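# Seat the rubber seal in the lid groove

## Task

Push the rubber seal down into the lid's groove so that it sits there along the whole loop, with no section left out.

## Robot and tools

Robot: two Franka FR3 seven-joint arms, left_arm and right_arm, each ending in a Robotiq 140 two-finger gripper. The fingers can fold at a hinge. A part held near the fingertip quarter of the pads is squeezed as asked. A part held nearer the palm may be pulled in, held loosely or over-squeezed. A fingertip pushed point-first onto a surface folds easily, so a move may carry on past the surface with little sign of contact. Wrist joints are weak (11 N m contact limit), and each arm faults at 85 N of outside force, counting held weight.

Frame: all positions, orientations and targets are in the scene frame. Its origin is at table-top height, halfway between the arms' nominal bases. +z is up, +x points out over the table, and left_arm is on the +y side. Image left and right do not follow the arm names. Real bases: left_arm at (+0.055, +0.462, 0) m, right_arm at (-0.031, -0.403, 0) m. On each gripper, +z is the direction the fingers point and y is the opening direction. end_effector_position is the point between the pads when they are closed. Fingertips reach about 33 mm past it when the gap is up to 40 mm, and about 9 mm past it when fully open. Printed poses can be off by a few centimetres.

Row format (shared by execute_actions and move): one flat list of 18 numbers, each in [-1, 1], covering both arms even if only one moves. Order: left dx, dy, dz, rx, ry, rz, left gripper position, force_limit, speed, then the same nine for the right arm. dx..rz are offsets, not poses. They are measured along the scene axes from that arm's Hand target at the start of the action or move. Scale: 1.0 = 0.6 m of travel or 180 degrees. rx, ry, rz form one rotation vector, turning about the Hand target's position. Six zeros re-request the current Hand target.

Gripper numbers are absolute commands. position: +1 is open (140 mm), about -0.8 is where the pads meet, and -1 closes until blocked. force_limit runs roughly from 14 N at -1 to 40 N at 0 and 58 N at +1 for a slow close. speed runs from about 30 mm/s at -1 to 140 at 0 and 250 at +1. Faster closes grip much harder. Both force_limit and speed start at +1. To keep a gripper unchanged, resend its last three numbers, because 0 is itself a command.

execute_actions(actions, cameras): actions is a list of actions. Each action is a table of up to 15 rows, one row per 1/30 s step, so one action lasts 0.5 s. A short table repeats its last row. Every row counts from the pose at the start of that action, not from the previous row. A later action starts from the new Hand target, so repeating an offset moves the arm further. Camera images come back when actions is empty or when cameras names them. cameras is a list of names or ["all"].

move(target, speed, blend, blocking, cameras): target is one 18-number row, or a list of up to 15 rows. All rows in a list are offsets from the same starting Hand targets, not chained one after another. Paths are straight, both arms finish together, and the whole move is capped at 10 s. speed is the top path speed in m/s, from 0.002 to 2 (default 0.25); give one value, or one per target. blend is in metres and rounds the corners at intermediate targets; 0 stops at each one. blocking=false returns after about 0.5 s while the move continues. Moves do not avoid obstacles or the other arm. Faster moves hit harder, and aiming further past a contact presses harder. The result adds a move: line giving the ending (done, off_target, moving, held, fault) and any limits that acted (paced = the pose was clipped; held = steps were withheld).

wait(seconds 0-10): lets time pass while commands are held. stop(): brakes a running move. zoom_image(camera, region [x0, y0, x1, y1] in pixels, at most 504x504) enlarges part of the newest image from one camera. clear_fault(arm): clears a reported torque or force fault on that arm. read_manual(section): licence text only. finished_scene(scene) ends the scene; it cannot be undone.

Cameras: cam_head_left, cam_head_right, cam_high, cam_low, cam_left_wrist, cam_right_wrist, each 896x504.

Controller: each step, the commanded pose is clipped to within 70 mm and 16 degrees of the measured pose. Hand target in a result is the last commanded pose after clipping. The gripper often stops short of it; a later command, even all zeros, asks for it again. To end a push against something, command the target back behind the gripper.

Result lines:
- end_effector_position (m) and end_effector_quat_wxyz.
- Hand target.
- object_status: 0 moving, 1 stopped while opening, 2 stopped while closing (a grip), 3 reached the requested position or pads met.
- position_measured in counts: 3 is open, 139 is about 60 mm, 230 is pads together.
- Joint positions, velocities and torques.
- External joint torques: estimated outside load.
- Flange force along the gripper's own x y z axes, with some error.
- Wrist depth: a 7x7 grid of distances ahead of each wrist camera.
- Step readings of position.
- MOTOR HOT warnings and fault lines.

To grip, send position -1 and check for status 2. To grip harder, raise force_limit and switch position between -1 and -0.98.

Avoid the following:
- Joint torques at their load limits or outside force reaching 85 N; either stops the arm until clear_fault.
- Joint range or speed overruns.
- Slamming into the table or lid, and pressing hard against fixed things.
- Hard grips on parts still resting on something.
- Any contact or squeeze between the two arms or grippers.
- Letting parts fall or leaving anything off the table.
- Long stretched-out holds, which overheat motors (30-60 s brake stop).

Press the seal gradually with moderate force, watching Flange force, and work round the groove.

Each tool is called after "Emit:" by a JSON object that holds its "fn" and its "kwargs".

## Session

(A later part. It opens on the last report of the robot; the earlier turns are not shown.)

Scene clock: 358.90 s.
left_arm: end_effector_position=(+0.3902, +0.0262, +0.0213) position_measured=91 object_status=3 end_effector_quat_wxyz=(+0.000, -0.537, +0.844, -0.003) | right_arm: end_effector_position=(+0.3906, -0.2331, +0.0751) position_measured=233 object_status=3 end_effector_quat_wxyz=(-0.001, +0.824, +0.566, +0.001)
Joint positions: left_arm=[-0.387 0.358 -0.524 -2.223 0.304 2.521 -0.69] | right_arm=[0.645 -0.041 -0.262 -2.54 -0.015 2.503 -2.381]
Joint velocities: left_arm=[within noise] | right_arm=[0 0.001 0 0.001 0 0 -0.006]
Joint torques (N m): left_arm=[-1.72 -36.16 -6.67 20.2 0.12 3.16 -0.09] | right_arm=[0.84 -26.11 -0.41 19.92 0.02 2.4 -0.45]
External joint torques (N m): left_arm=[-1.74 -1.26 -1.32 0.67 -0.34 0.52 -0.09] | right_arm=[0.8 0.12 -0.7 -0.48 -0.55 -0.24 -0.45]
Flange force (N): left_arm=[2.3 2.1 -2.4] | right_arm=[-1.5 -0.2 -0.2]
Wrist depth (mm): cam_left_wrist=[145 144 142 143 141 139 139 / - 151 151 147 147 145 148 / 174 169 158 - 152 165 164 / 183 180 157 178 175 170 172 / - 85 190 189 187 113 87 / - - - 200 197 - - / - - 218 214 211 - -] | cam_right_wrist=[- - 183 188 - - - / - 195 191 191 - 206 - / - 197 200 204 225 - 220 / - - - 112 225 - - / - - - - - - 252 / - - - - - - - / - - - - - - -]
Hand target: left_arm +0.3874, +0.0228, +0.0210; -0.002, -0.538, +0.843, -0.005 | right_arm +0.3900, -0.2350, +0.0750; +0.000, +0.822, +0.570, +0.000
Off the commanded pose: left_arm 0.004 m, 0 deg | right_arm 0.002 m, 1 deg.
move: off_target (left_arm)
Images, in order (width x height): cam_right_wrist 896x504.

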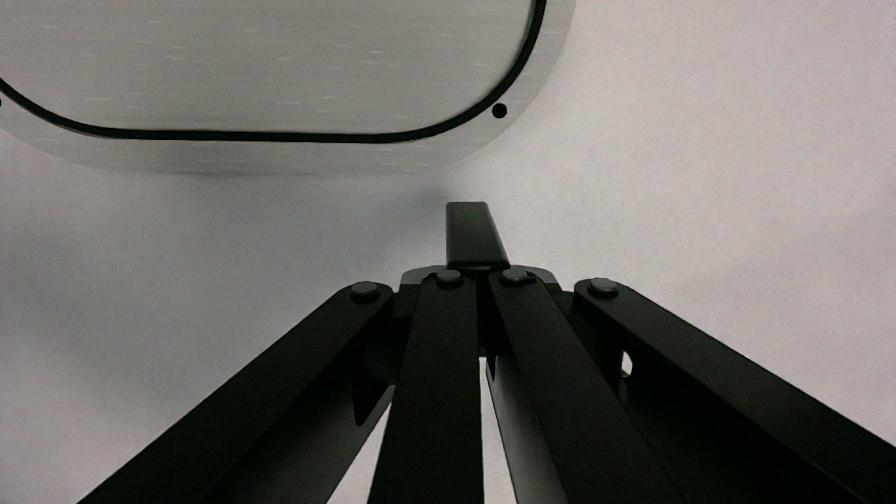

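Emit:
{"fn": "move", "kwargs": {"target": [[0,0,0,0,0,0,0.3,-0.8,-0.5,0.02117,0.0655,-0.04917,0,0,0,-0.85,-1,0],[0,0,0,0,0,0,0.3,-0.8,-0.5,0.0175,0.07,-0.06667,0,0,0,-0.85,-1,0],[0,0,0,0,0,0,0.3,-0.8,-0.5,0.0175,0.07,-0.0475,0,0,0,-0.85,-1,0],[0,0,0,0,0,0,0.3,-0.8,-0.5,0.03867,0.07,-0.04917,0,0,0,-0.85,-1,0],[0,0,0,0,0,0,0.3,-0.8,-0.5,0.034,0.07417,-0.06667,0,0,0,-0.85,-1,0],[0,0,0,0,0,0,0.3,-0.8,-0.5,0.034,0.07417,-0.0475,0,0,0,-0.85,-1,0],[0,0,0,0,0,0,0.3,-0.8,-0.5,0.05517,0.07767,-0.04917,0,0,0,-0.85,-1,0],[0,0,0,0,0,0,0.3,-0.8,-0.5,0.04967,0.08133,-0.06667,0,0,0,-0.85,-1,0],[0,0,0,0,0,0,0.3,-0.8,-0.5,0.04967,0.08133,-0.0475,0,0,0,-0.85,-1,0],[0,0,0,0,0,0,0.3,-0.8,-0.5,0.07,0.08783,-0.04917,0,0,0,-0.85,-1,0],[0,0,0,0,0,0,0.3,-0.8,-0.5,0.0635,0.091,-0.06667,0,0,0,-0.85,-1,0],[0,0,0,0,0,0,0.3,-0.8,-0.5,0.0635,0.091,-0.0475,0,0,0,-0.85,-1,0],[0,0,0,0,0,0,0.3,-0.8,-0.5,0.075,0.03333,0,0,0,0,-0.85,-1,0]], "speed": [0.1,0.03,0.06,0.06,0.03,0.06,0.06,0.03,0.06,0.06,0.03,0.06,0.1], "blend": [0.002,0,0.003,0.002,0,0.003,0.002,0,0.003,0.002,0,0.003,0], "cameras": ["cam_right_wrist"]}}

Emit:
{"fn": "zoom_image", "kwargs": {"camera": "cam_right_wrist", "region": [250, 0, 570, 220]}}

Scene clock: 369.27 s.
left_arm: end_effector_position=(+0.3902, +0.0261, +0.0213) position_measured=91 object_status=3 end_effector_quat_wxyz=(+0.000, -0.537, +0.844, -0.003) | right_arm: end_effector_position=(+0.4358, -0.2132, +0.0752) position_measured=233 object_status=3 end_effector_quat_wxyz=(-0.001, +0.825, +0.566, +0.002)
Joint positions: left_arm=[-0.387 0.358 -0.524 -2.223 0.304 2.521 -0.69] | right_arm=[0.636 0.09 -0.247 -2.376 0.038 2.465 -2.415]
Joint velocities: left_arm=[within noise] | right_arm=[0 0.001 0 -0.001 0.001 -0.001 -0.005]
Joint torques (N m): left_arm=[-1.74 -35.63 -6.75 19.96 0.13 3.16 -0.11] | right_arm=[0.82 -30.73 -1.11 20.51 0.03 2.35 -0.46]
External joint torques (N m): left_arm=[-2.02 -0.84 -1.65 0.42 -0.32 0.52 -0.11] | right_arm=[0.77 0.47 -0.59 -0.4 -0.57 -0.27 -0.46]
Flange force (N): left_arm=[2.9 2.2 -1.6] | right_arm=[-0.6 0.1 0.1]
Wrist depth (mm): cam_left_wrist=[144 144 142 143 141 139 139 / - 151 151 147 148 146 152 / 173 171 158 172 151 163 164 / 183 180 156 179 151 171 172 / - 85 188 189 186 113 87 / - - 203 201 196 - - / - - 220 214 211 - -] | cam_right_wrist=[181 - - - - - - / - - - - - - 208 / - - - 200 - - 222 / - 207 209 115 - - - / - - - - - - - / - - - - - - - / - - - - - - -]
Hand target: left_arm +0.3874, +0.0228, +0.0210; -0.002, -0.538, +0.843, -0.005 | right_arm +0.4350, -0.2150, +0.0750; +0.000, +0.822, +0.570, +0.000
Off the commanded pose: left_arm 0.004 m, 0 deg | right_arm 0.002 m, 1 deg.
move: off_target (left_arm)
Images, in order (width x height): cam_right_wrist 896x504.

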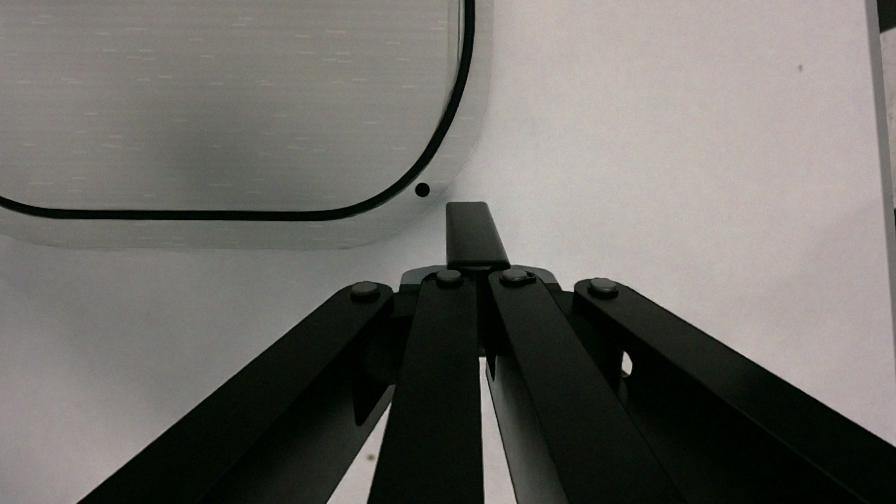

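Scaled by 1.575 from the camera's 896x504 image, which has a finer 1280x720 frame.

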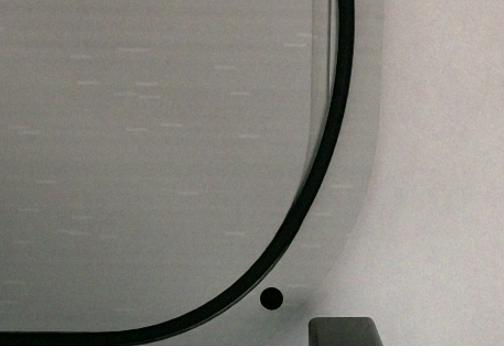

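Emit:
{"fn": "move", "kwargs": {"target": [0,0,0,0,0,0,0.3,-0.8,-0.5,0.05833,0.08,0.02,0,0,0,-0.85,-1,0], "speed": 0.12, "cameras": ["cam_right_wrist"]}}

Emit:
{"fn": "zoom_image", "kwargs": {"camera": "cam_right_wrist", "region": [200, 0, 520, 240]}}

Scene clock: 371.63 s.
left_arm: end_effector_position=(+0.3902, +0.0261, +0.0213) position_measured=91 object_status=3 end_effector_quat_wxyz=(+0.000, -0.537, +0.844, -0.003) | right_arm: end_effector_position=(+0.4715, -0.1679, +0.0880) position_measured=233 object_status=3 end_effector_quat_wxyz=(+0.002, +0.819, +0.574, +0.002)
Joint positions: left_arm=[-0.387 0.358 -0.524 -2.223 0.304 2.521 -0.69] | right_arm=[0.661 0.196 -0.222 -2.19 0.058 2.384 -2.394]
Joint velocities: left_arm=[within noise] | right_arm=[0.002 0.001 0 0.001 0 -0.003 0.006]
Joint torques (N m): left_arm=[-1.72 -35.63 -6.73 19.92 0.12 3.16 -0.08] | right_arm=[1.24 -34.11 -1.63 22.63 0.96 2.44 0.17]
External joint torques (N m): left_arm=[-1.59 -0.78 -1.25 0.44 -0.34 0.51 -0.08] | right_arm=[1.19 1.74 -0.51 0.72 0.31 -0.19 0.17]
Flange force (N): left_arm=[2.2 1.8 -1.4] | right_arm=[5.9 4.2 2.2]
Wrist depth (mm): cam_left_wrist=[145 143 143 143 141 139 138 / - 151 150 148 148 146 152 / 173 171 157 171 152 154 164 / 183 181 157 178 174 123 172 / - 85 190 189 186 113 87 / - - 203 199 196 - - / - - 217 215 212 - -] | cam_right_wrist=[- - - - - 213 997 / - - - - - - 1069 / - - - 212 227 - 1153 / - - - 118 243 - 1245 / - - - - - - 1289 / - - - - - - 1374 / - - - - - - -]
Hand target: left_arm +0.3874, +0.0228, +0.0210; -0.002, -0.538, +0.843, -0.005 | right_arm +0.4700, -0.1670, +0.0870; +0.000, +0.822, +0.570, +0.000
Off the commanded pose: left_arm 0.004 m, 0 deg | right_arm 0.002 m, 1 deg.
move: off_target (left_arm)
Images, in order (width x height): cam_right_wrist 896x504.

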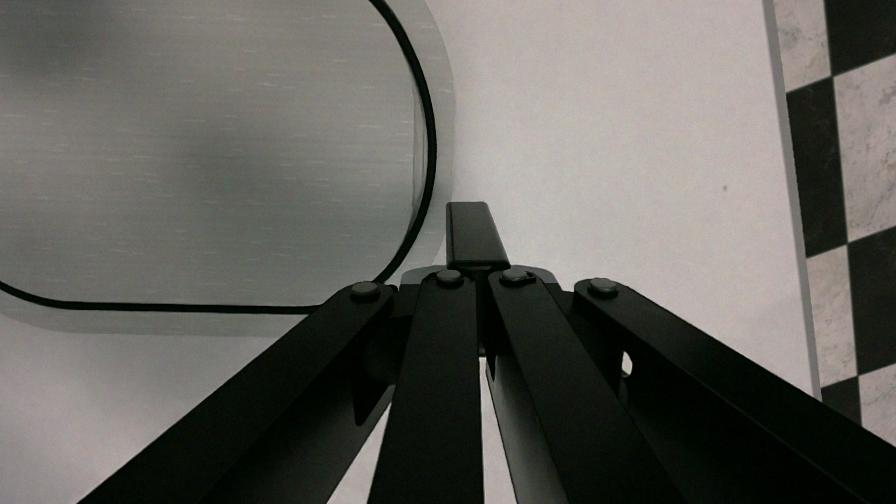

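Scaled by 1.575 from the camera's 896x504 image, which has a finer 1280x720 frame.

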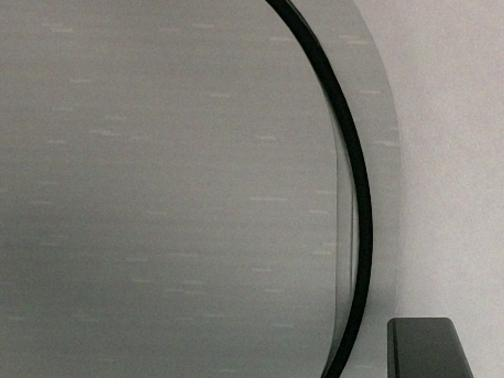

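Emit:
{"fn": "move", "kwargs": {"target": [[0.035,0.0756,0,0,0,0,0.3,-0.8,-0.5,-0.04433,-0.01433,-0.06917,0,0,0,-0.85,-1,0],[0.035,0.0756,0,0,0,0,0.3,-0.8,-0.5,-0.0515,-0.012,-0.08667,0,0,0,-0.85,-1,0],[0.035,0.0756,0,0,0,0,0.3,-0.8,-0.5,-0.0515,-0.012,-0.0675,0,0,0,-0.85,-1,0],[0.035,0.0756,0,0,0,0,0.3,-0.8,-0.5,-0.038,-0.00567,-0.06917,0,0,0,-0.85,-1,0],[0.035,0.0756,0,0,0,0,0.3,-0.8,-0.5,-0.0455,-0.004,-0.08667,0,0,0,-0.85,-1,0],[0.035,0.0756,0,0,0,0,0.3,-0.8,-0.5,-0.0455,-0.004,-0.0675,0,0,0,-0.85,-1,0],[0.021,0.295,0.298,0,0,0,0.3,-0.8,-0.5,0.007,0.122,-0.06917,0,0,0,-0.85,-1,0],[0.021,0.295,0.298,0,0,0,0.3,-0.8,-0.5,-0.0015,0.1205,-0.08667,0,0,0,-0.85,-1,0],[0.021,0.295,0.298,0,0,0,0.3,-0.8,-0.5,-0.0015,0.1205,-0.0675,0,0,0,-0.85,-1,0],[0.021,0.295,0.298,0,0,0,0.3,-0.8,-0.5,0.0065,0.111,-0.06917,0,0,0,-0.85,-1,0],[0.021,0.295,0.298,0,0,0,0.3,-0.8,-0.5,-0.002,0.11,-0.08667,0,0,0,-0.85,-1,0],[0.021,0.295,0.298,0,0,0,0.3,-0.8,-0.5,-0.002,0.11,-0.0675,0,0,0,-0.85,-1,0],[0.021,0.295,0.298,0,0,0,0.3,-0.8,-0.5,0,0,0,0,0,0,-0.85,-1,0]], "speed": [0.1,0.03,0.06,0.06,0.03,0.06,0.25,0.03,0.06,0.06,0.03,0.06,0.15], "blend": [0.002,0,0.003,0.002,0,0.003,0.002,0,0.003,0.002,0,0.003,0], "cameras": ["cam_right_wrist"]}}

Emit:
{"fn": "zoom_image", "kwargs": {"camera": "cam_right_wrist", "region": [200, 0, 520, 240]}}

Scene clock: 390.37 s.
left_arm: end_effector_position=(+0.4013, +0.1987, +0.2006) position_measured=91 object_status=3 end_effector_quat_wxyz=(-0.002, -0.541, +0.841, -0.007) | right_arm: end_effector_position=(+0.4711, -0.1660, +0.0873) position_measured=233 object_status=3 end_effector_quat_wxyz=(-0.001, +0.825, +0.565, +0.002)
Joint positions: left_arm=[-0.221 -0.357 -0.411 -2.473 -0.178 2.147 -0.081] | right_arm=[0.672 0.199 -0.232 -2.188 0.069 2.383 -2.379]
Joint velocities: left_arm=[within noise] | right_arm=[-0.001 0 0 0 0.001 0 -0.006]
Joint torques (N m): left_arm=[-0.69 -18.78 4.15 23.97 0.6 2.46 0.23] | right_arm=[0.99 -35.22 -1.75 21.5 0.08 2.37 -0.41]
External joint torques (N m): left_arm=[-0.77 -1.45 0.5 0.46 -0.02 -0.15 0.23] | right_arm=[0.99 0.65 -0.5 -0.35 -0.58 -0.25 -0.41]
Flange force (N): left_arm=[-1.0 4.5 -3.4] | right_arm=[0.1 0.0 0.3]
Wrist depth (mm): cam_left_wrist=[- 317 313 311 307 303 301 / 1191 339 332 327 327 323 321 / 1262 352 349 345 338 338 334 / 1327 1249 134 371 151 124 342 / - 85 - 392 - 113 87 / - - - 416 - - - / - - - 433 438 - -] | cam_right_wrist=[- - - - - - 1021 / - - 207 - - - 1102 / - - - - - 239 1112 / - - - 116 - - 1180 / - 237 - - - - 1324 / - - - - - - 1382 / - - - - - - -]
Hand target: left_arm +0.4000, +0.1998, +0.1998; -0.002, -0.538, +0.843, -0.005 | right_arm +0.4700, -0.1670, +0.0870; +0.000, +0.822, +0.570, +0.000
Off the commanded pose: left_arm 0.002 m, 0 deg | right_arm 0.001 m, 1 deg.
move: done
Images, in order (width x height): cam_right_wrist 896x504.

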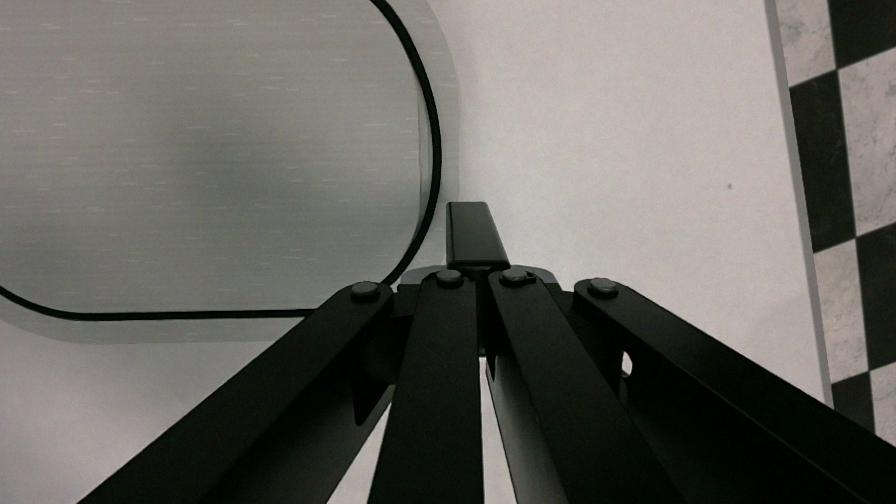

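Scaled by 1.575 from the camera's 896x504 image, which has a finer 1280x720 frame.

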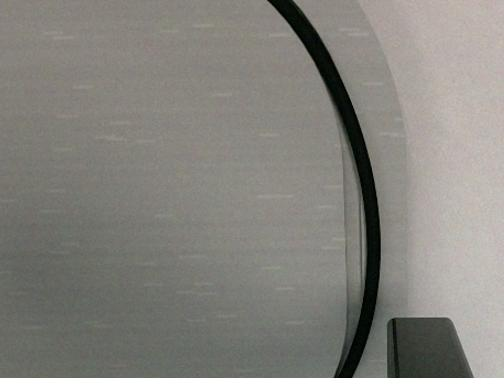

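Emit:
{"fn": "move", "kwargs": {"target": [0,0,0,0,0,0,0.3,-0.8,-0.5,-0.08333,0.07333,0,0,0,-0.5,-0.85,-1,0], "speed": 0.5, "cameras": ["cam_right_wrist"]}}

Scene clock: 398.57 s.
left_arm: end_effector_position=(+0.4013, +0.1987, +0.2006) position_measured=91 object_status=3 end_effector_quat_wxyz=(-0.002, -0.541, +0.841, -0.007) | right_arm: end_effector_position=(+0.4198, -0.1218, +0.0876) position_measured=233 object_status=3 end_effector_quat_wxyz=(-0.002, +0.984, -0.176, -0.001)
Joint positions: left_arm=[-0.221 -0.357 -0.411 -2.473 -0.178 2.147 -0.081] | right_arm=[1.102 0.156 -0.546 -2.272 0.127 2.403 -0.751]
Joint velocities: left_arm=[within noise] | right_arm=[0 0 0.001 -0.001 0 0 0.007]
Joint torques (N m): left_arm=[-0.71 -18.74 4.13 23.96 0.59 2.46 0.25] | right_arm=[1.45 -29.03 -3.27 22.28 -0.02 2.55 0.23]
External joint torques (N m): left_arm=[-0.7 -1.37 0.56 0.46 -0.03 -0.15 0.25] | right_arm=[1.39 1.41 -0.93 0.75 -0.56 -0.1 0.23]
Flange force (N): left_arm=[-1.2 4.2 -3.3] | right_arm=[1.4 -4.2 0.0]
Wrist depth (mm): cam_left_wrist=[322 319 316 314 309 308 - / 1202 335 331 325 325 313 318 / 1243 - - 344 341 338 334 / 1334 1377 157 367 150 124 353 / - 85 - 392 - - 87 / - - - 414 406 - - / - - - - 440 - -] | cam_right_wrist=[- - - - - - - / - - - - 208 - - / - - - - - - - / - - - 112 - - - / - - - - - - - / - - - - - - - / - - - - - - -]
Hand target: left_arm +0.4000, +0.1998, +0.1998; -0.002, -0.538, +0.843, -0.005 | right_arm +0.4200, -0.1230, +0.0870; +0.000, +0.984, -0.178, +0.000
Off the commanded pose: left_arm 0.002 m, 0 deg | right_arm 0.001 m, 0 deg.
move: done; limits=paced
Images, in order (width x height): cam_right_wrist 896x504.

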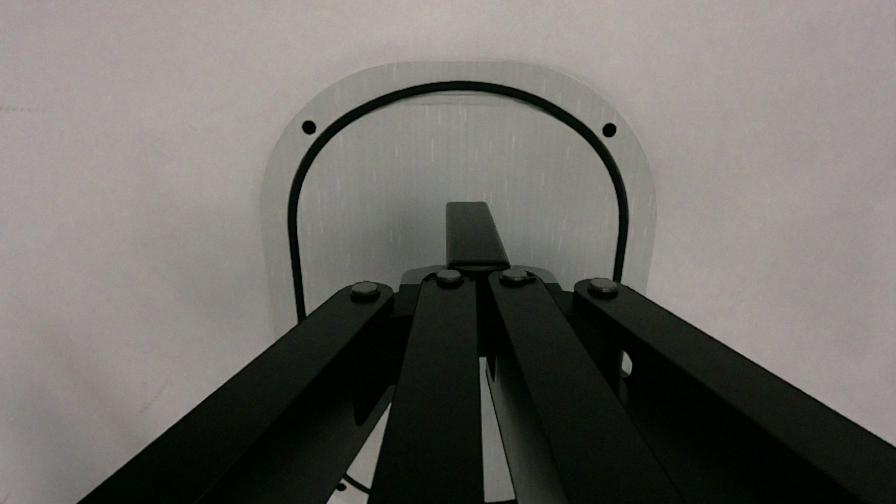

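Emit:
{"fn": "zoom_image", "kwargs": {"camera": "cam_right_wrist", "region": [270, 50, 650, 250]}}

Scaled by 1.326 from the camera's 896x504 image, which has a finer 1280x720 frame.

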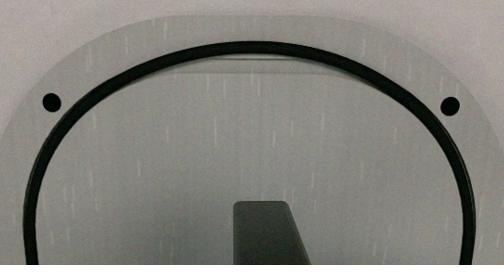

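Emit:
{"fn": "zoom_image", "kwargs": {"camera": "cam_right_wrist", "region": [340, 60, 580, 160]}}

Scaled by 2.100 from the camera's 896x504 image, which has a finer 1280x720 frame.

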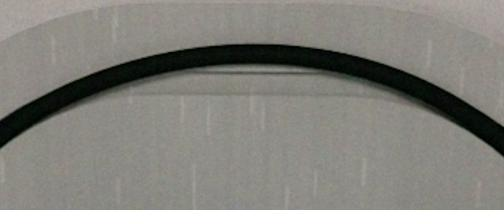

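Emit:
{"fn": "move", "kwargs": {"target": [[0,0,0,0,0,0,0.3,-0.8,-0.5,0.09683,0.04417,-0.06917,0,0,0,-0.85,-1,0],[0,0,0,0,0,0,0.3,-0.8,-0.5,0.08833,0.04283,-0.08667,0,0,0,-0.85,-1,0],[0,0,0,0,0,0,0.3,-0.8,-0.5,0.08833,0.04283,-0.0675,0,0,0,-0.85,-1,0],[0,0,0,0,0,0,0.3,-0.8,-0.5,0.09633,0.036,-0.06917,0,0,0,-0.85,-1,0],[0,0,0,0,0,0,0.3,-0.8,-0.5,0.08783,0.03517,-0.08667,0,0,0,-0.85,-1,0],[0,0,0,0,0,0,0.3,-0.8,-0.5,0.08783,0.03517,-0.0675,0,0,0,-0.85,-1,0],[0,0,0,0,0,0,0.3,-0.8,-0.5,0.05033,-0.08267,-0.06917,0,0,0,-0.85,-1,0],[0,0,0,0,0,0,0.3,-0.8,-0.5,0.043,-0.08067,-0.08667,0,0,0,-0.85,-1,0],[0,0,0,0,0,0,0.3,-0.8,-0.5,0.043,-0.08067,-0.0675,0,0,0,-0.85,-1,0],[0,0,0,0,0,0,0.3,-0.8,-0.5,0.055,-0.076,-0.06917,0,0,0,-0.85,-1,0],[0,0,0,0,0,0,0.3,-0.8,-0.5,0.04733,-0.07433,-0.08667,0,0,0,-0.85,-1,0],[0,0,0,0,0,0,0.3,-0.8,-0.5,0.04733,-0.07433,-0.0675,0,0,0,-0.85,-1,0],[0,0,0,0,0,0,0.3,-0.8,-0.5,0,0,0,0,0,0,-0.85,-1,0]], "speed": [0.12,0.03,0.06,0.06,0.03,0.06,0.12,0.03,0.06,0.06,0.03,0.06,0.12], "blend": [0.002,0,0.003,0.002,0,0.003,0.002,0,0.003,0.002,0,0.003,0], "cameras": ["cam_right_wrist"]}}

Emit:
{"fn": "zoom_image", "kwargs": {"camera": "cam_right_wrist", "region": [340, 60, 580, 160]}}

Scene clock: 413.70 s.
left_arm: end_effector_position=(+0.4013, +0.1987, +0.2006) position_measured=91 object_status=3 end_effector_quat_wxyz=(-0.002, -0.541, +0.841, -0.007) | right_arm: end_effector_position=(+0.4200, -0.1222, +0.0866) position_measured=233 object_status=3 end_effector_quat_wxyz=(-0.002, +0.984, -0.176, +0.000)
Joint positions: left_arm=[-0.221 -0.357 -0.411 -2.473 -0.178 2.147 -0.081] | right_arm=[1.074 0.156 -0.518 -2.271 0.119 2.405 -0.746]
Joint velocities: left_arm=[within noise] | right_arm=[0 0 0 0 0 0.001 0.004]
Joint torques (N m): left_arm=[-0.73 -18.77 4.14 23.97 0.59 2.46 0.22] | right_arm=[1.49 -30.22 -3.11 21.96 -0.02 2.42 0.2]
External joint torques (N m): left_arm=[-0.72 -1.45 0.58 0.47 -0.03 -0.15 0.22] | right_arm=[1.53 0.84 -0.78 0.3 -0.56 -0.25 0.2]
Flange force (N): left_arm=[-1.1 4.5 -3.4] | right_arm=[-0.6 -2.0 -1.1]
Wrist depth (mm): cam_left_wrist=[327 318 315 311 313 314 301 / - 335 332 330 325 318 310 / 1268 353 351 343 338 338 334 / 1314 - 133 - 150 114 - / - 85 395 391 384 113 87 / - - 416 409 412 - - / - - - - 436 - -] | cam_right_wrist=[- - - - - - - / - - - 208 - 215 - / - - - - - - - / - - - 112 121 - - / - - - - - - - / - - - - - - - / - - - - - - -]
Hand target: left_arm +0.4000, +0.1998, +0.1998; -0.002, -0.538, +0.843, -0.005 | right_arm +0.4200, -0.1230, +0.0870; +0.000, +0.984, -0.178, +0.000
Off the commanded pose: left_arm 0.002 m, 0 deg | right_arm 0.001 m, 0 deg.
move: done
Images, in order (width x height): cam_right_wrist 896x504.

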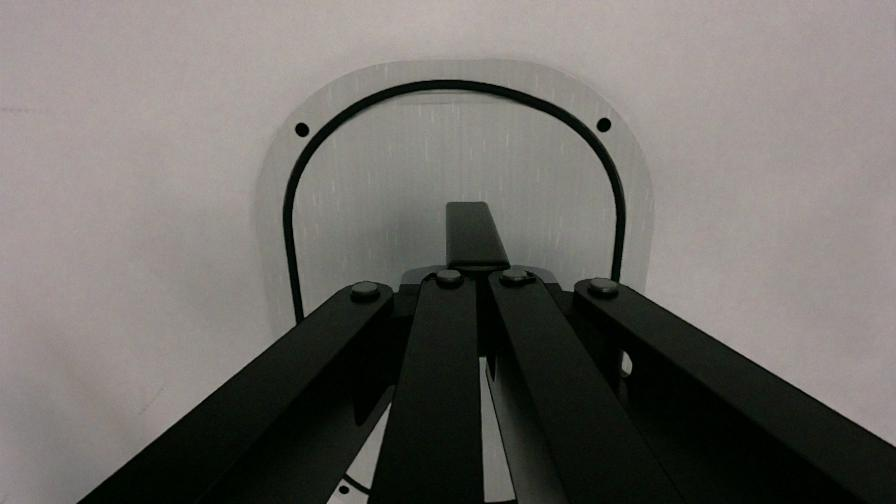

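Scaled by 2.100 from the camera's 896x504 image, which has a finer 1280x720 frame.

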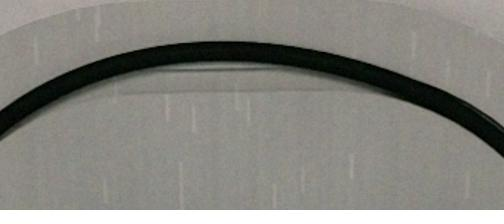

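Emit:
{"fn": "move", "kwargs": {"target": [[0,0,0,0,0,0,0.3,-0.8,-0.5,0.06117,-0.07033,-0.06917,0,0,0,-0.85,-1,0],[0,0,0,0,0,0,0.3,-0.8,-0.5,0.053,-0.06983,-0.08667,0,0,0,-0.85,-1,0],[0,0,0,0,0,0,0.3,-0.8,-0.5,0.053,-0.06983,-0.0675,0,0,0,-0.85,-1,0],[0,0,0,0,0,0,0.3,-0.8,-0.5,0.06583,-0.06133,-0.06917,0,0,0,-0.85,-1,0],[0,0,0,0,0,0,0.3,-0.8,-0.5,0.05767,-0.06083,-0.08667,0,0,0,-0.85,-1,0],[0,0,0,0,0,0,0.3,-0.8,-0.5,0.05767,-0.06083,-0.0675,0,0,0,-0.85,-1,0],[0,0,0,0,0,0,0.3,-0.8,-0.5,0.0695,-0.052,-0.06917,0,0,0,-0.85,-1,0],[0,0,0,0,0,0,0.3,-0.8,-0.5,0.06133,-0.0515,-0.08667,0,0,0,-0.85,-1,0],[0,0,0,0,0,0,0.3,-0.8,-0.5,0.06133,-0.0515,-0.0675,0,0,0,-0.85,-1,0],[0,0,0,0,0,0,0.3,-0.8,-0.5,0.07283,-0.0425,-0.06917,0,0,0,-0.85,-1,0],[0,0,0,0,0,0,0.3,-0.8,-0.5,0.06467,-0.042,-0.08667,0,0,0,-0.85,-1,0],[0,0,0,0,0,0,0.3,-0.8,-0.5,0.06467,-0.042,-0.0675,0,0,0,-0.85,-1,0],[0,0,0,0,0,0,0.3,-0.8,-0.5,0,0,0,0,0,0,-0.85,-1,0]], "speed": [0.12,0.03,0.06,0.06,0.03,0.06,0.06,0.03,0.06,0.06,0.03,0.06,0.12], "blend": [0.002,0,0.003,0.002,0,0.003,0.002,0,0.003,0.002,0,0.003,0], "cameras": ["cam_right_wrist"]}}

Emit:
{"fn": "zoom_image", "kwargs": {"camera": "cam_right_wrist", "region": [340, 60, 580, 160]}}

Scene clock: 423.93 s.
left_arm: end_effector_position=(+0.4013, +0.1987, +0.2006) position_measured=91 object_status=3 end_effector_quat_wxyz=(-0.002, -0.541, +0.841, -0.007) | right_arm: end_effector_position=(+0.4208, -0.1216, +0.0872) position_measured=233 object_status=3 end_effector_quat_wxyz=(-0.002, +0.984, -0.175, +0.000)
Joint positions: left_arm=[-0.221 -0.357 -0.411 -2.473 -0.178 2.147 -0.081] | right_arm=[1.058 0.155 -0.501 -2.27 0.115 2.405 -0.743]
Joint velocities: left_arm=[within noise] | right_arm=[0.001 0 0 0 0 0 0.005]
Joint torques (N m): left_arm=[-0.71 -18.8 4.15 23.93 0.59 2.46 0.24] | right_arm=[1.45 -30.8 -3.08 21.22 -0.03 2.42 0.17]
External joint torques (N m): left_arm=[-0.71 -1.47 0.57 0.45 -0.04 -0.15 0.24] | right_arm=[1.37 0.53 -0.94 -0.47 -0.57 -0.25 0.17]
Flange force (N): left_arm=[-1.2 4.6 -3.4] | right_arm=[-2.5 1.0 -1.3]
Wrist depth (mm): cam_left_wrist=[- 314 315 304 308 302 299 / 1191 - 333 329 325 321 317 / 1262 - 348 - 340 343 334 / 1314 1334 156 - 365 123 344 / - 85 387 - - 113 87 / - - - - - - - / - - 462 446 440 - -] | cam_right_wrist=[- - - - 206 - - / - - 206 200 203 215 - / - - - - 212 222 - / - - - 112 - 238 - / - - - - - - - / 270 - - - - - - / - - - - - - -]
Hand target: left_arm +0.4000, +0.1998, +0.1998; -0.002, -0.538, +0.843, -0.005 | right_arm +0.4200, -0.1230, +0.0870; +0.000, +0.984, -0.178, +0.000
Off the commanded pose: left_arm 0.002 m, 0 deg | right_arm 0.002 m, 0 deg.
move: done
Images, in order (width x height): cam_right_wrist 896x504.

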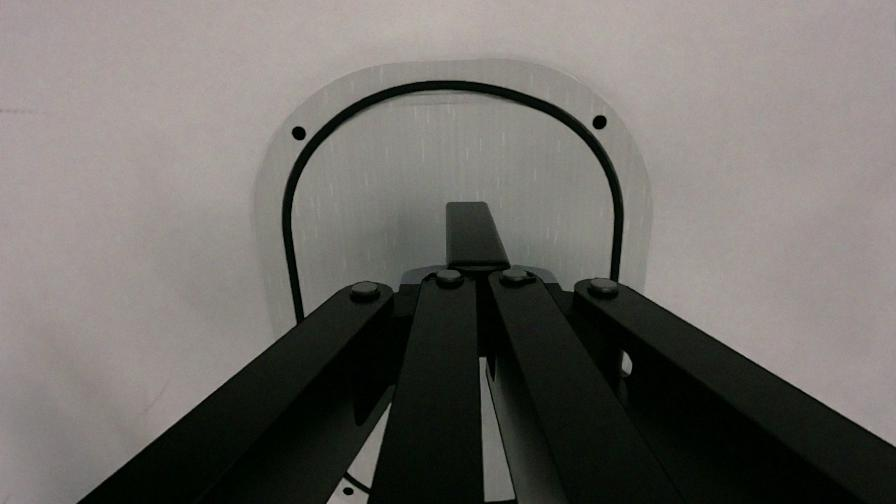

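Scaled by 2.100 from the camera's 896x504 image, which has a finer 1280x720 frame.

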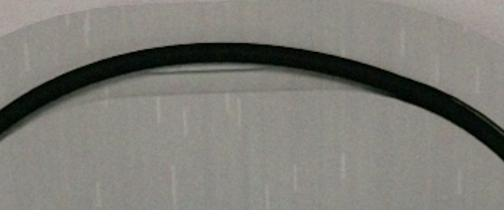

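Emit:
{"fn": "move", "kwargs": {"target": [-0.36667,-0.37467,-0.133,0,0,0.5378,-0.285,-0.8,-0.5,0,0,0,0,0,0,-0.85,-1,0], "speed": 0.4, "cameras": ["cam_left_wrist","cam_high"]}}

Scene clock: 436.73 s.
left_arm: end_effector_position=(+0.1807, -0.0245, +0.1202) position_measured=165 object_status=3 end_effector_quat_wxyz=(-0.002, +0.987, -0.162, +0.006) | right_arm: end_effector_position=(+0.4208, -0.1217, +0.0872) position_measured=233 object_status=3 end_effector_quat_wxyz=(-0.002, +0.984, -0.176, +0.000)
Joint positions: left_arm=[0.295 -0.759 -1.528 -2.283 -0.869 2.048 -1.962] | right_arm=[1.058 0.155 -0.501 -2.27 0.114 2.405 -0.741]
Joint velocities: left_arm=[0.002 0.002 0 0.001 0.001 0 -0.007] | right_arm=[within noise]
Joint torques (N m): left_arm=[-0.26 13.4 21.58 16.85 0.5 2.45 -0.24] | right_arm=[1.14 -30.84 -2.75 21.22 -0.02 2.42 0.2]
External joint torques (N m): left_arm=[-0.27 -0.65 1.3 0.67 -0.33 -0.18 -0.24] | right_arm=[1.17 0.35 -0.53 -0.42 -0.56 -0.25 0.21]
Flange force (N): left_arm=[-2.7 -1.3 -4.5] | right_arm=[-2.6 1.0 -1.4]
Wrist depth (mm): cam_left_wrist=[232 233 225 220 221 231 229 / 244 241 242 244 241 240 239 / 256 255 255 254 250 254 252 / 270 265 262 267 132 266 265 / - - - - - - 278 / - - - 298 - - - / - - - 321 - - -] | cam_right_wrist=[- - - - - - - / - - 203 206 - 215 - / - - - - - 225 - / - - - 126 222 - - / - - - - - - - / - - - - - - - / - - - - - - -]
Hand target: left_arm +0.1800, -0.0250, +0.1200; -0.002, +0.988, -0.157, +0.005 | right_arm +0.4200, -0.1230, +0.0870; +0.000, +0.984, -0.178, +0.000
Off the commanded pose: left_arm 0.001 m, 1 deg | right_arm 0.002 m, 0 deg.
move: done; limits=paced
Images, in order (width x height): cam_high 896x504, cam_left_wrist 896x504.

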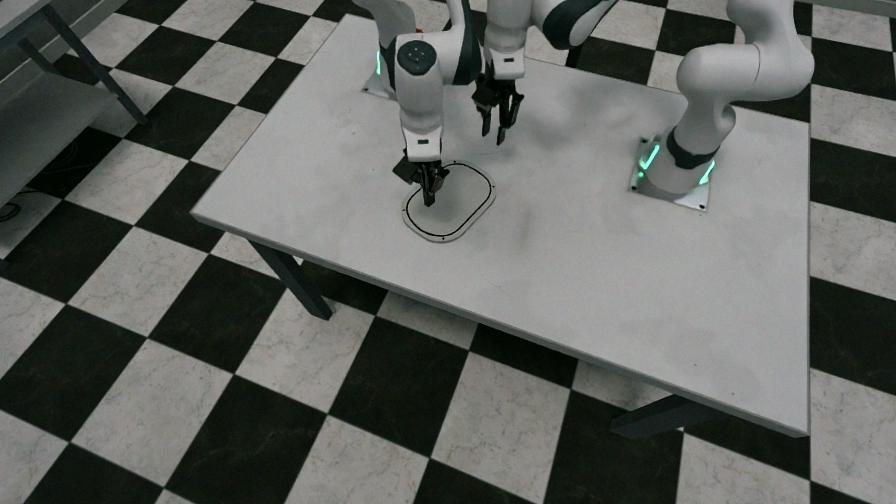

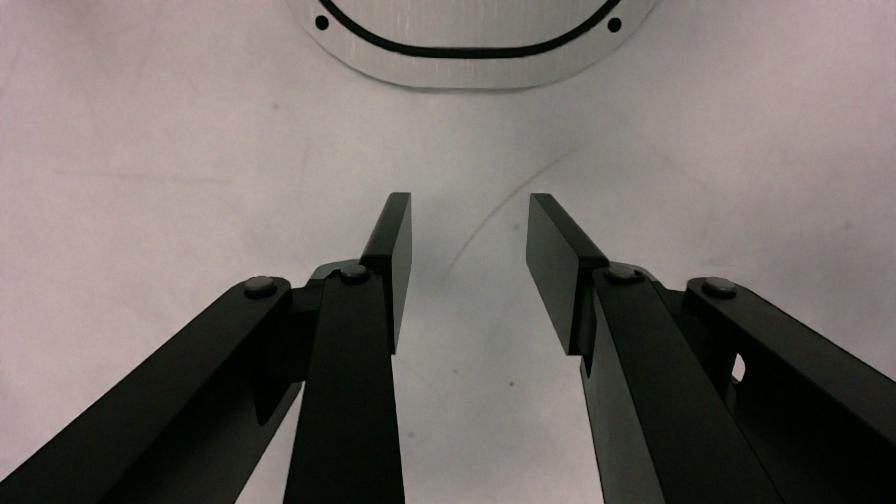

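Emit:
{"fn": "move", "kwargs": {"target": [[0,0,-0.1525,0,0,0,-0.285,-0.8,-0.5,0,0,0,0,0,0,-0.85,-1,0],[0.05,-0.01633,-0.1525,0,0,0,-0.285,-0.8,-0.5,0,0,0,0,0,0,-0.85,-1,0]], "speed": [0.15,0.05], "blend": [0.002,0], "cameras": ["cam_left_wrist"]}}

Scene clock: 440.10 s.
left_arm: end_effector_position=(+0.2045, -0.0355, +0.0294) position_measured=165 object_status=3 end_effector_quat_wxyz=(-0.001, +0.988, -0.154, -0.001) | right_arm: end_effector_position=(+0.4208, -0.1217, +0.0872) position_measured=233 object_status=3 end_effector_quat_wxyz=(-0.002, +0.984, -0.176, +0.000)
Joint positions: left_arm=[0.571 -0.8 -1.837 -2.25 -1.021 2.192 -1.868] | right_arm=[1.058 0.155 -0.501 -2.27 0.114 2.405 -0.741]
Joint velocities: left_arm=[-0.001 0 0 0.001 0.001 0 0.008] | right_arm=[within noise]
Joint torques (N m): left_arm=[1.49 19.16 21.57 12.95 0.81 3.73 0.27] | right_arm=[1.12 -30.8 -2.73 21.21 -0.02 2.4 0.23]
External joint torques (N m): left_arm=[1.39 -2.45 0.56 -0.41 0.07 1.11 0.27] | right_arm=[1.14 0.46 -0.51 -0.45 -0.56 -0.27 0.23]
Flange force (N): left_arm=[4.5 1.0 5.1] | right_arm=[-2.5 0.8 -1.3]
Wrist depth (mm): cam_left_wrist=[146 143 135 135 135 134 143 / - 155 141 140 140 143 152 / 161 161 161 162 160 161 160 / 171 170 118 167 143 167 168 / - 80 108 179 177 - 174 / - - 191 190 190 - - / - - 204 202 202 - -] | cam_right_wrist=[- - - - - - - / - - - - - - - / - - - - - - - / - - - 112 227 - - / - - - - - 252 - / - - - - - - - / - - - - - - -]
Hand target: left_arm +0.2100, -0.0348, +0.0285; -0.002, +0.988, -0.157, +0.005 | right_arm +0.4200, -0.1230, +0.0870; +0.000, +0.984, -0.178, +0.000
Off the commanded pose: left_arm 0.006 m, 1 deg | right_arm 0.002 m, 0 deg.
move: off_target (left_arm)
Images, in order (width x height): cam_left_wrist 896x504.

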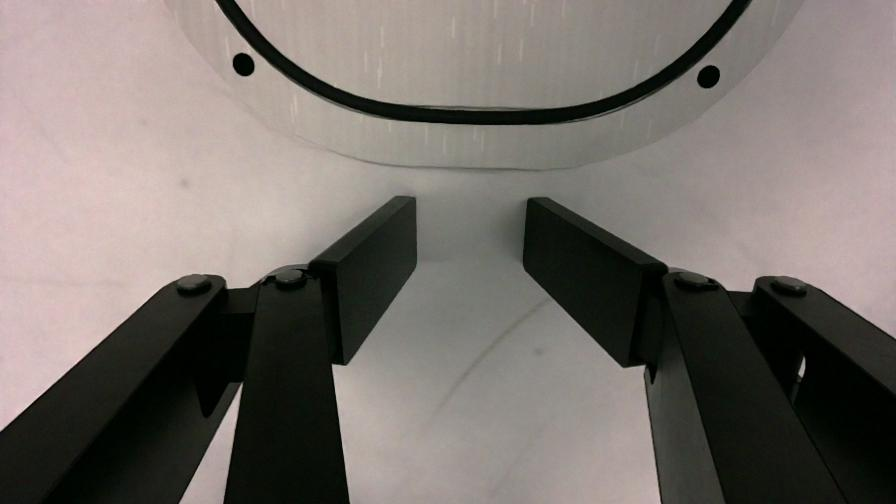

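Emit:
{"fn": "move", "kwargs": {"target": [[0,0,0.01,0,0,0,-0.285,-0.8,-0.5,0,0,0,0,0,0,-0.85,-1,0],[0.01233,-0.00817,0.01,0,0,0,-0.285,-0.8,-0.5,0,0,0,0,0,0,-0.85,-1,0]], "speed": [0.05,0.03], "blend": [0.002,0], "cameras": ["cam_left_wrist","cam_right_wrist"]}}

Scene clock: 442.57 s.
left_arm: end_effector_position=(+0.2151, -0.0403, +0.0352) position_measured=165 object_status=3 end_effector_quat_wxyz=(+0.000, +0.988, -0.154, +0.003) | right_arm: end_effector_position=(+0.4208, -0.1217, +0.0872) position_measured=233 object_status=3 end_effector_quat_wxyz=(-0.002, +0.984, -0.176, +0.000)
Joint positions: left_arm=[0.593 -0.805 -1.832 -2.228 -1.01 2.183 -1.864] | right_arm=[1.058 0.155 -0.501 -2.27 0.114 2.405 -0.741]
Joint torques (N m): left_arm=[1.38 20.84 22.59 14.07 0.95 3.13 0.14] | right_arm=[1.1 -30.82 -2.73 21.26 -0.02 2.42 0.19]
External joint torques (N m): left_arm=[1.44 -1.14 1.4 0.43 0.21 0.49 0.14] | right_arm=[1.04 0.31 -0.6 -0.32 -0.56 -0.24 0.19]
Flange force (N): left_arm=[4.8 1.8 0.4] | right_arm=[-2.2 0.9 -1.5]
Wrist depth (mm): cam_left_wrist=[152 141 139 140 140 139 150 / 159 - 147 147 145 148 158 / 167 168 166 154 155 166 165 / - 177 174 174 132 175 174 / - - - 185 - - 184 / - - - 196 - - - / - - - 209 - - -] | cam_right_wrist=[- - - - - - - / - - - - 204 - - / - 227 - - - - - / - - - 112 120 239 - / - - - - - - - / - - - - - - - / - - - - - - -]
Hand target: left_arm +0.2174, -0.0397, +0.0345; -0.002, +0.988, -0.157, +0.005 | right_arm +0.4200, -0.1230, +0.0870; +0.000, +0.984, -0.178, +0.000
Off the commanded pose: left_arm 0.002 m, 1 deg | right_arm 0.002 m, 0 deg.
move: done
Images, in order (width x height): cam_left_wrist 896x504, cam_right_wrist 896x504.

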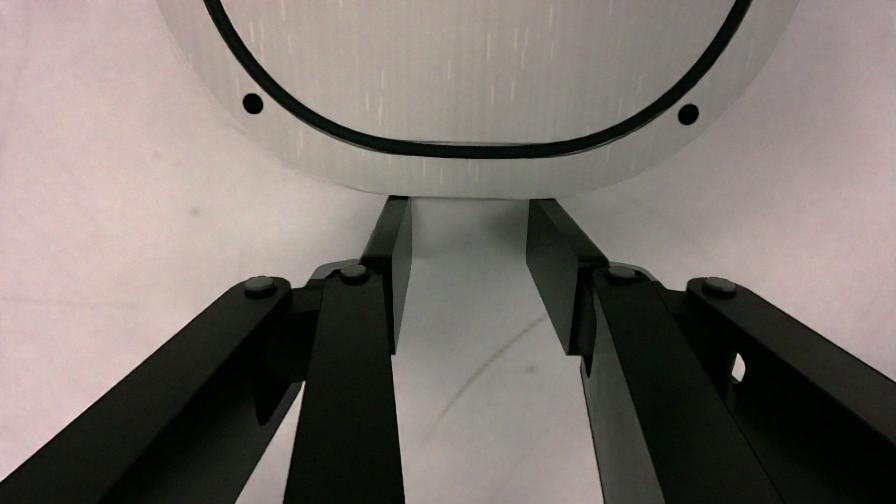

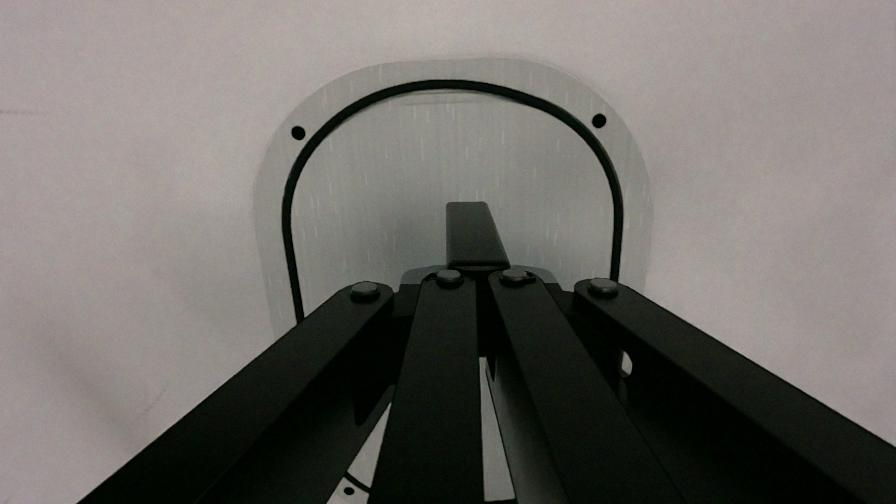

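Emit:
{"fn": "move", "kwargs": {"target": [[0,0,0,0,0,0,-0.285,-0.8,-0.5,0.067,-0.06367,-0.07417,0,0,0,-0.85,-1,0],[0,0,0,0,0,0,-0.285,-0.8,-0.5,0.05533,-0.06317,-0.082,0,0,0,-0.85,-1,0],[0,0,0,0,0,0,-0.285,-0.8,-0.5,0.05317,-0.063,-0.08667,0,0,0,-0.85,-1,0],[0,0,0,0,0,0,-0.285,-0.8,-0.5,0.05317,-0.063,-0.0675,0,0,0,-0.85,-1,0],[0,0,0,0,0,0,-0.285,-0.8,-0.5,0.071,-0.0545,-0.07417,0,0,0,-0.85,-1,0],[0,0,0,0,0,0,-0.285,-0.8,-0.5,0.05933,-0.054,-0.082,0,0,0,-0.85,-1,0],[0,0,0,0,0,0,-0.285,-0.8,-0.5,0.05717,-0.05383,-0.08667,0,0,0,-0.85,-1,0],[0,0,0,0,0,0,-0.285,-0.8,-0.5,0.05717,-0.05383,-0.0675,0,0,0,-0.85,-1,0],[0,0,0,0,0,0,-0.285,-0.8,-0.5,0.0775,-0.04617,-0.07417,0,0,0,-0.85,-1,0],[0,0,0,0,0,0,-0.285,-0.8,-0.5,0.06267,-0.04467,-0.082,0,0,0,-0.85,-1,0],[0,0,0,0,0,0,-0.285,-0.8,-0.5,0.0605,-0.0445,-0.08667,0,0,0,-0.85,-1,0],[0,0,0,0,0,0,-0.285,-0.8,-0.5,0.0605,-0.0445,-0.0675,0,0,0,-0.85,-1,0],[0,0,0,0,0,0,-0.285,-0.8,-0.5,0,0,0,0,0,0,-0.85,-1,0]], "speed": [0.12,0.025,0.025,0.06,0.06,0.025,0.025,0.06,0.06,0.025,0.025,0.06,0.12], "blend": [0.001,0.001,0,0.003,0.001,0.001,0,0.003,0.001,0.001,0,0.003,0], "cameras": ["cam_right_wrist","cam_left_wrist"]}}

Emit:
{"fn": "zoom_image", "kwargs": {"camera": "cam_right_wrist", "region": [340, 60, 580, 160]}}

Scene clock: 451.60 s.
left_arm: end_effector_position=(+0.2152, -0.0404, +0.0352) position_measured=165 object_status=3 end_effector_quat_wxyz=(+0.000, +0.988, -0.154, +0.003) | right_arm: end_effector_position=(+0.4208, -0.1216, +0.0872) position_measured=233 object_status=3 end_effector_quat_wxyz=(-0.002, +0.984, -0.175, +0.000)
Joint positions: left_arm=[0.594 -0.805 -1.832 -2.228 -1.01 2.183 -1.864] | right_arm=[1.032 0.153 -0.475 -2.27 0.108 2.406 -0.738]
Joint velocities: left_arm=[within noise] | right_arm=[-0.002 -0.002 -0.001 -0.001 0 0 0.006]
Joint torques (N m): left_arm=[0.51 20.89 22.04 13.95 0.89 3.19 0.18] | right_arm=[1.45 -31.08 -2.96 21.23 -0.03 2.41 0.24]
External joint torques (N m): left_arm=[0.43 -1.12 0.75 0.35 0.14 0.55 0.18] | right_arm=[1.42 0.46 -0.93 -0.42 -0.56 -0.26 0.24]
Flange force (N): left_arm=[2.0 0.9 0.5] | right_arm=[-2.6 0.8 -1.4]
Wrist depth (mm): cam_left_wrist=[152 141 140 141 140 139 150 / 159 159 147 147 147 148 157 / 167 168 167 155 154 166 165 / 176 176 174 175 150 175 175 / 186 - - 185 - - 184 / - - - 197 - - - / - - - 207 - - -] | cam_right_wrist=[- - - - - - - / - - 208 203 203 - - / - - 222 213 - - - / - - - 111 223 237 - / - - - - - - - / - - - - - - - / - - - - - - -]
Hand target: left_arm +0.2174, -0.0397, +0.0345; -0.002, +0.988, -0.157, +0.005 | right_arm +0.4200, -0.1230, +0.0870; +0.000, +0.984, -0.178, +0.000
Off the commanded pose: left_arm 0.002 m, 1 deg | right_arm 0.002 m, 0 deg.
move: done
Images, in order (width x height): cam_left_wrist 896x504, cam_right_wrist 896x504.

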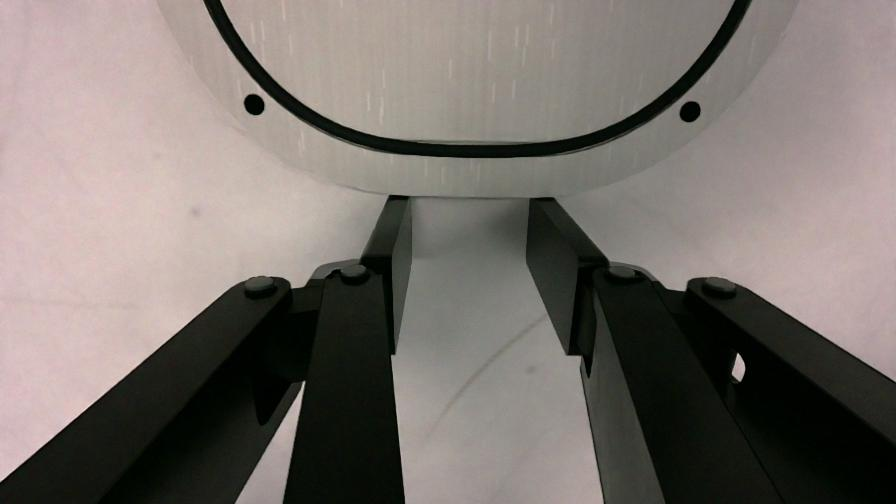

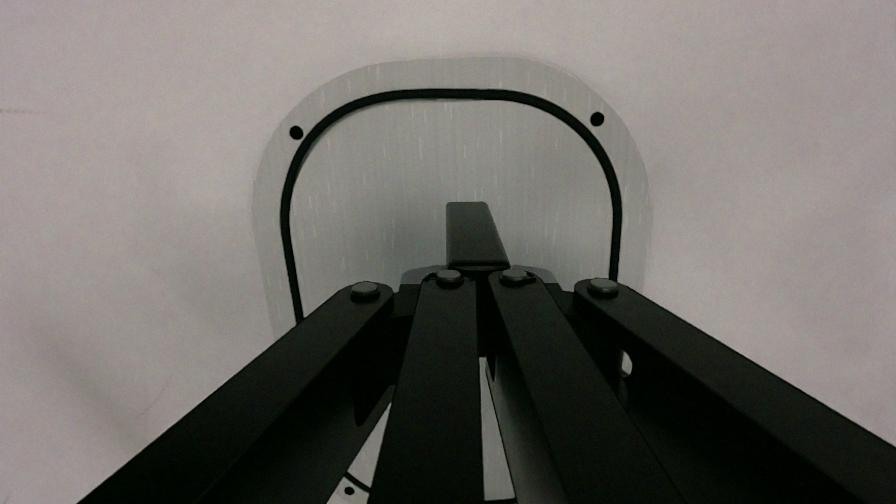

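Scaled by 2.100 from the camera's 896x504 image, which has a finer 1280x720 frame.

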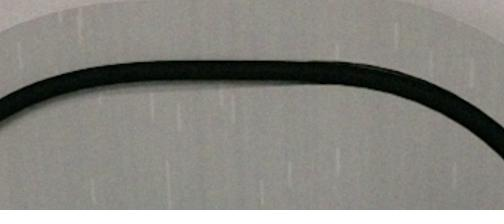

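Emit:
{"fn": "wait", "kwargs": {"seconds": 0.1, "cameras": ["cam_right_wrist"]}}

Scene clock: 454.83 s.
left_arm: end_effector_position=(+0.2152, -0.0404, +0.0352) position_measured=165 object_status=3 end_effector_quat_wxyz=(+0.000, +0.988, -0.154, +0.003) | right_arm: end_effector_position=(+0.4208, -0.1216, +0.0872) position_measured=233 object_status=3 end_effector_quat_wxyz=(-0.002, +0.984, -0.176, +0.000)
Joint positions: left_arm=[0.594 -0.805 -1.832 -2.228 -1.01 2.183 -1.864] | right_arm=[1.032 0.153 -0.475 -2.27 0.108 2.406 -0.736]
Joint torques (N m): left_arm=[0.52 20.87 22.04 13.91 0.89 3.18 0.18] | right_arm=[1.41 -31.02 -2.95 21.27 -0.01 2.41 0.21]
External joint torques (N m): left_arm=[0.45 -1.06 0.8 0.38 0.14 0.56 0.18] | right_arm=[1.38 0.56 -0.93 -0.4 -0.55 -0.26 0.21]
Flange force (N): left_arm=[2.0 0.9 0.4] | right_arm=[-2.2 0.6 -1.1]
Wrist depth (mm): cam_left_wrist=[152 142 140 140 140 139 150 / 159 159 147 147 - 146 157 / 167 167 167 154 156 166 165 / 176 176 174 175 150 174 174 / 186 - - 185 - - 183 / - - - 197 - - - / - - - 209 - - -] | cam_right_wrist=[- 206 - - - - - / - - - 198 205 - 209 / 227 - 213 - 212 - - / - - - 115 228 - - / 261 - - - - - - / - - - - - - - / - - - - - - -]
Hand target: left_arm +0.2174, -0.0397, +0.0345; -0.002, +0.988, -0.157, +0.005 | right_arm +0.4200, -0.1230, +0.0870; +0.000, +0.984, -0.178, +0.000
Tool commands: left_gripper/position=-0.285 left_gripper/force_limit=-0.8 left_gripper/speed=-0.5 right_gripper/position=-0.85 right_gripper/force_limit=-1.0 right_gripper/speed=+0.0
Off the commanded pose: left_arm 0.002 m, 1 deg | right_arm 0.002 m, 0 deg.
wait: 0.10 s; at rest from the start
Images, in order (width x height): cam_right_wrist 896x504.

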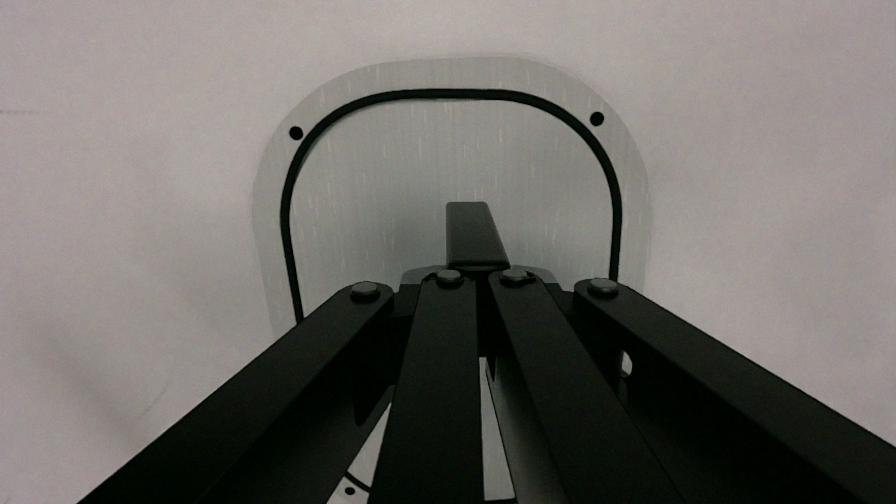

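Emit:
{"fn": "zoom_image", "kwargs": {"camera": "cam_right_wrist", "region": [270, 80, 490, 204]}}

Emit:
{"fn": "zoom_image", "kwargs": {"camera": "cam_right_wrist", "region": [410, 80, 630, 204]}}

Scaled by 2.291 from the camera's 896x504 image, which has a finer 1280x720 frame.

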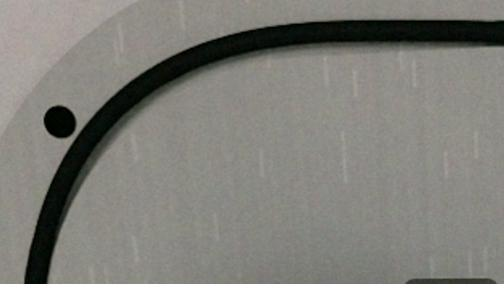

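Scaled by 2.291 from the camera's 896x504 image, which has a finer 1280x720 frame.

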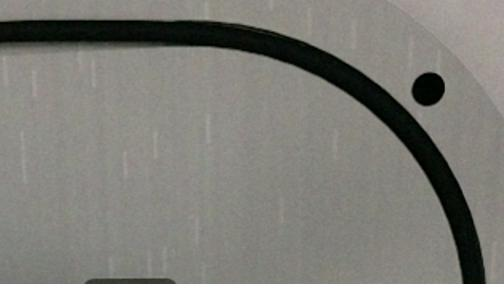

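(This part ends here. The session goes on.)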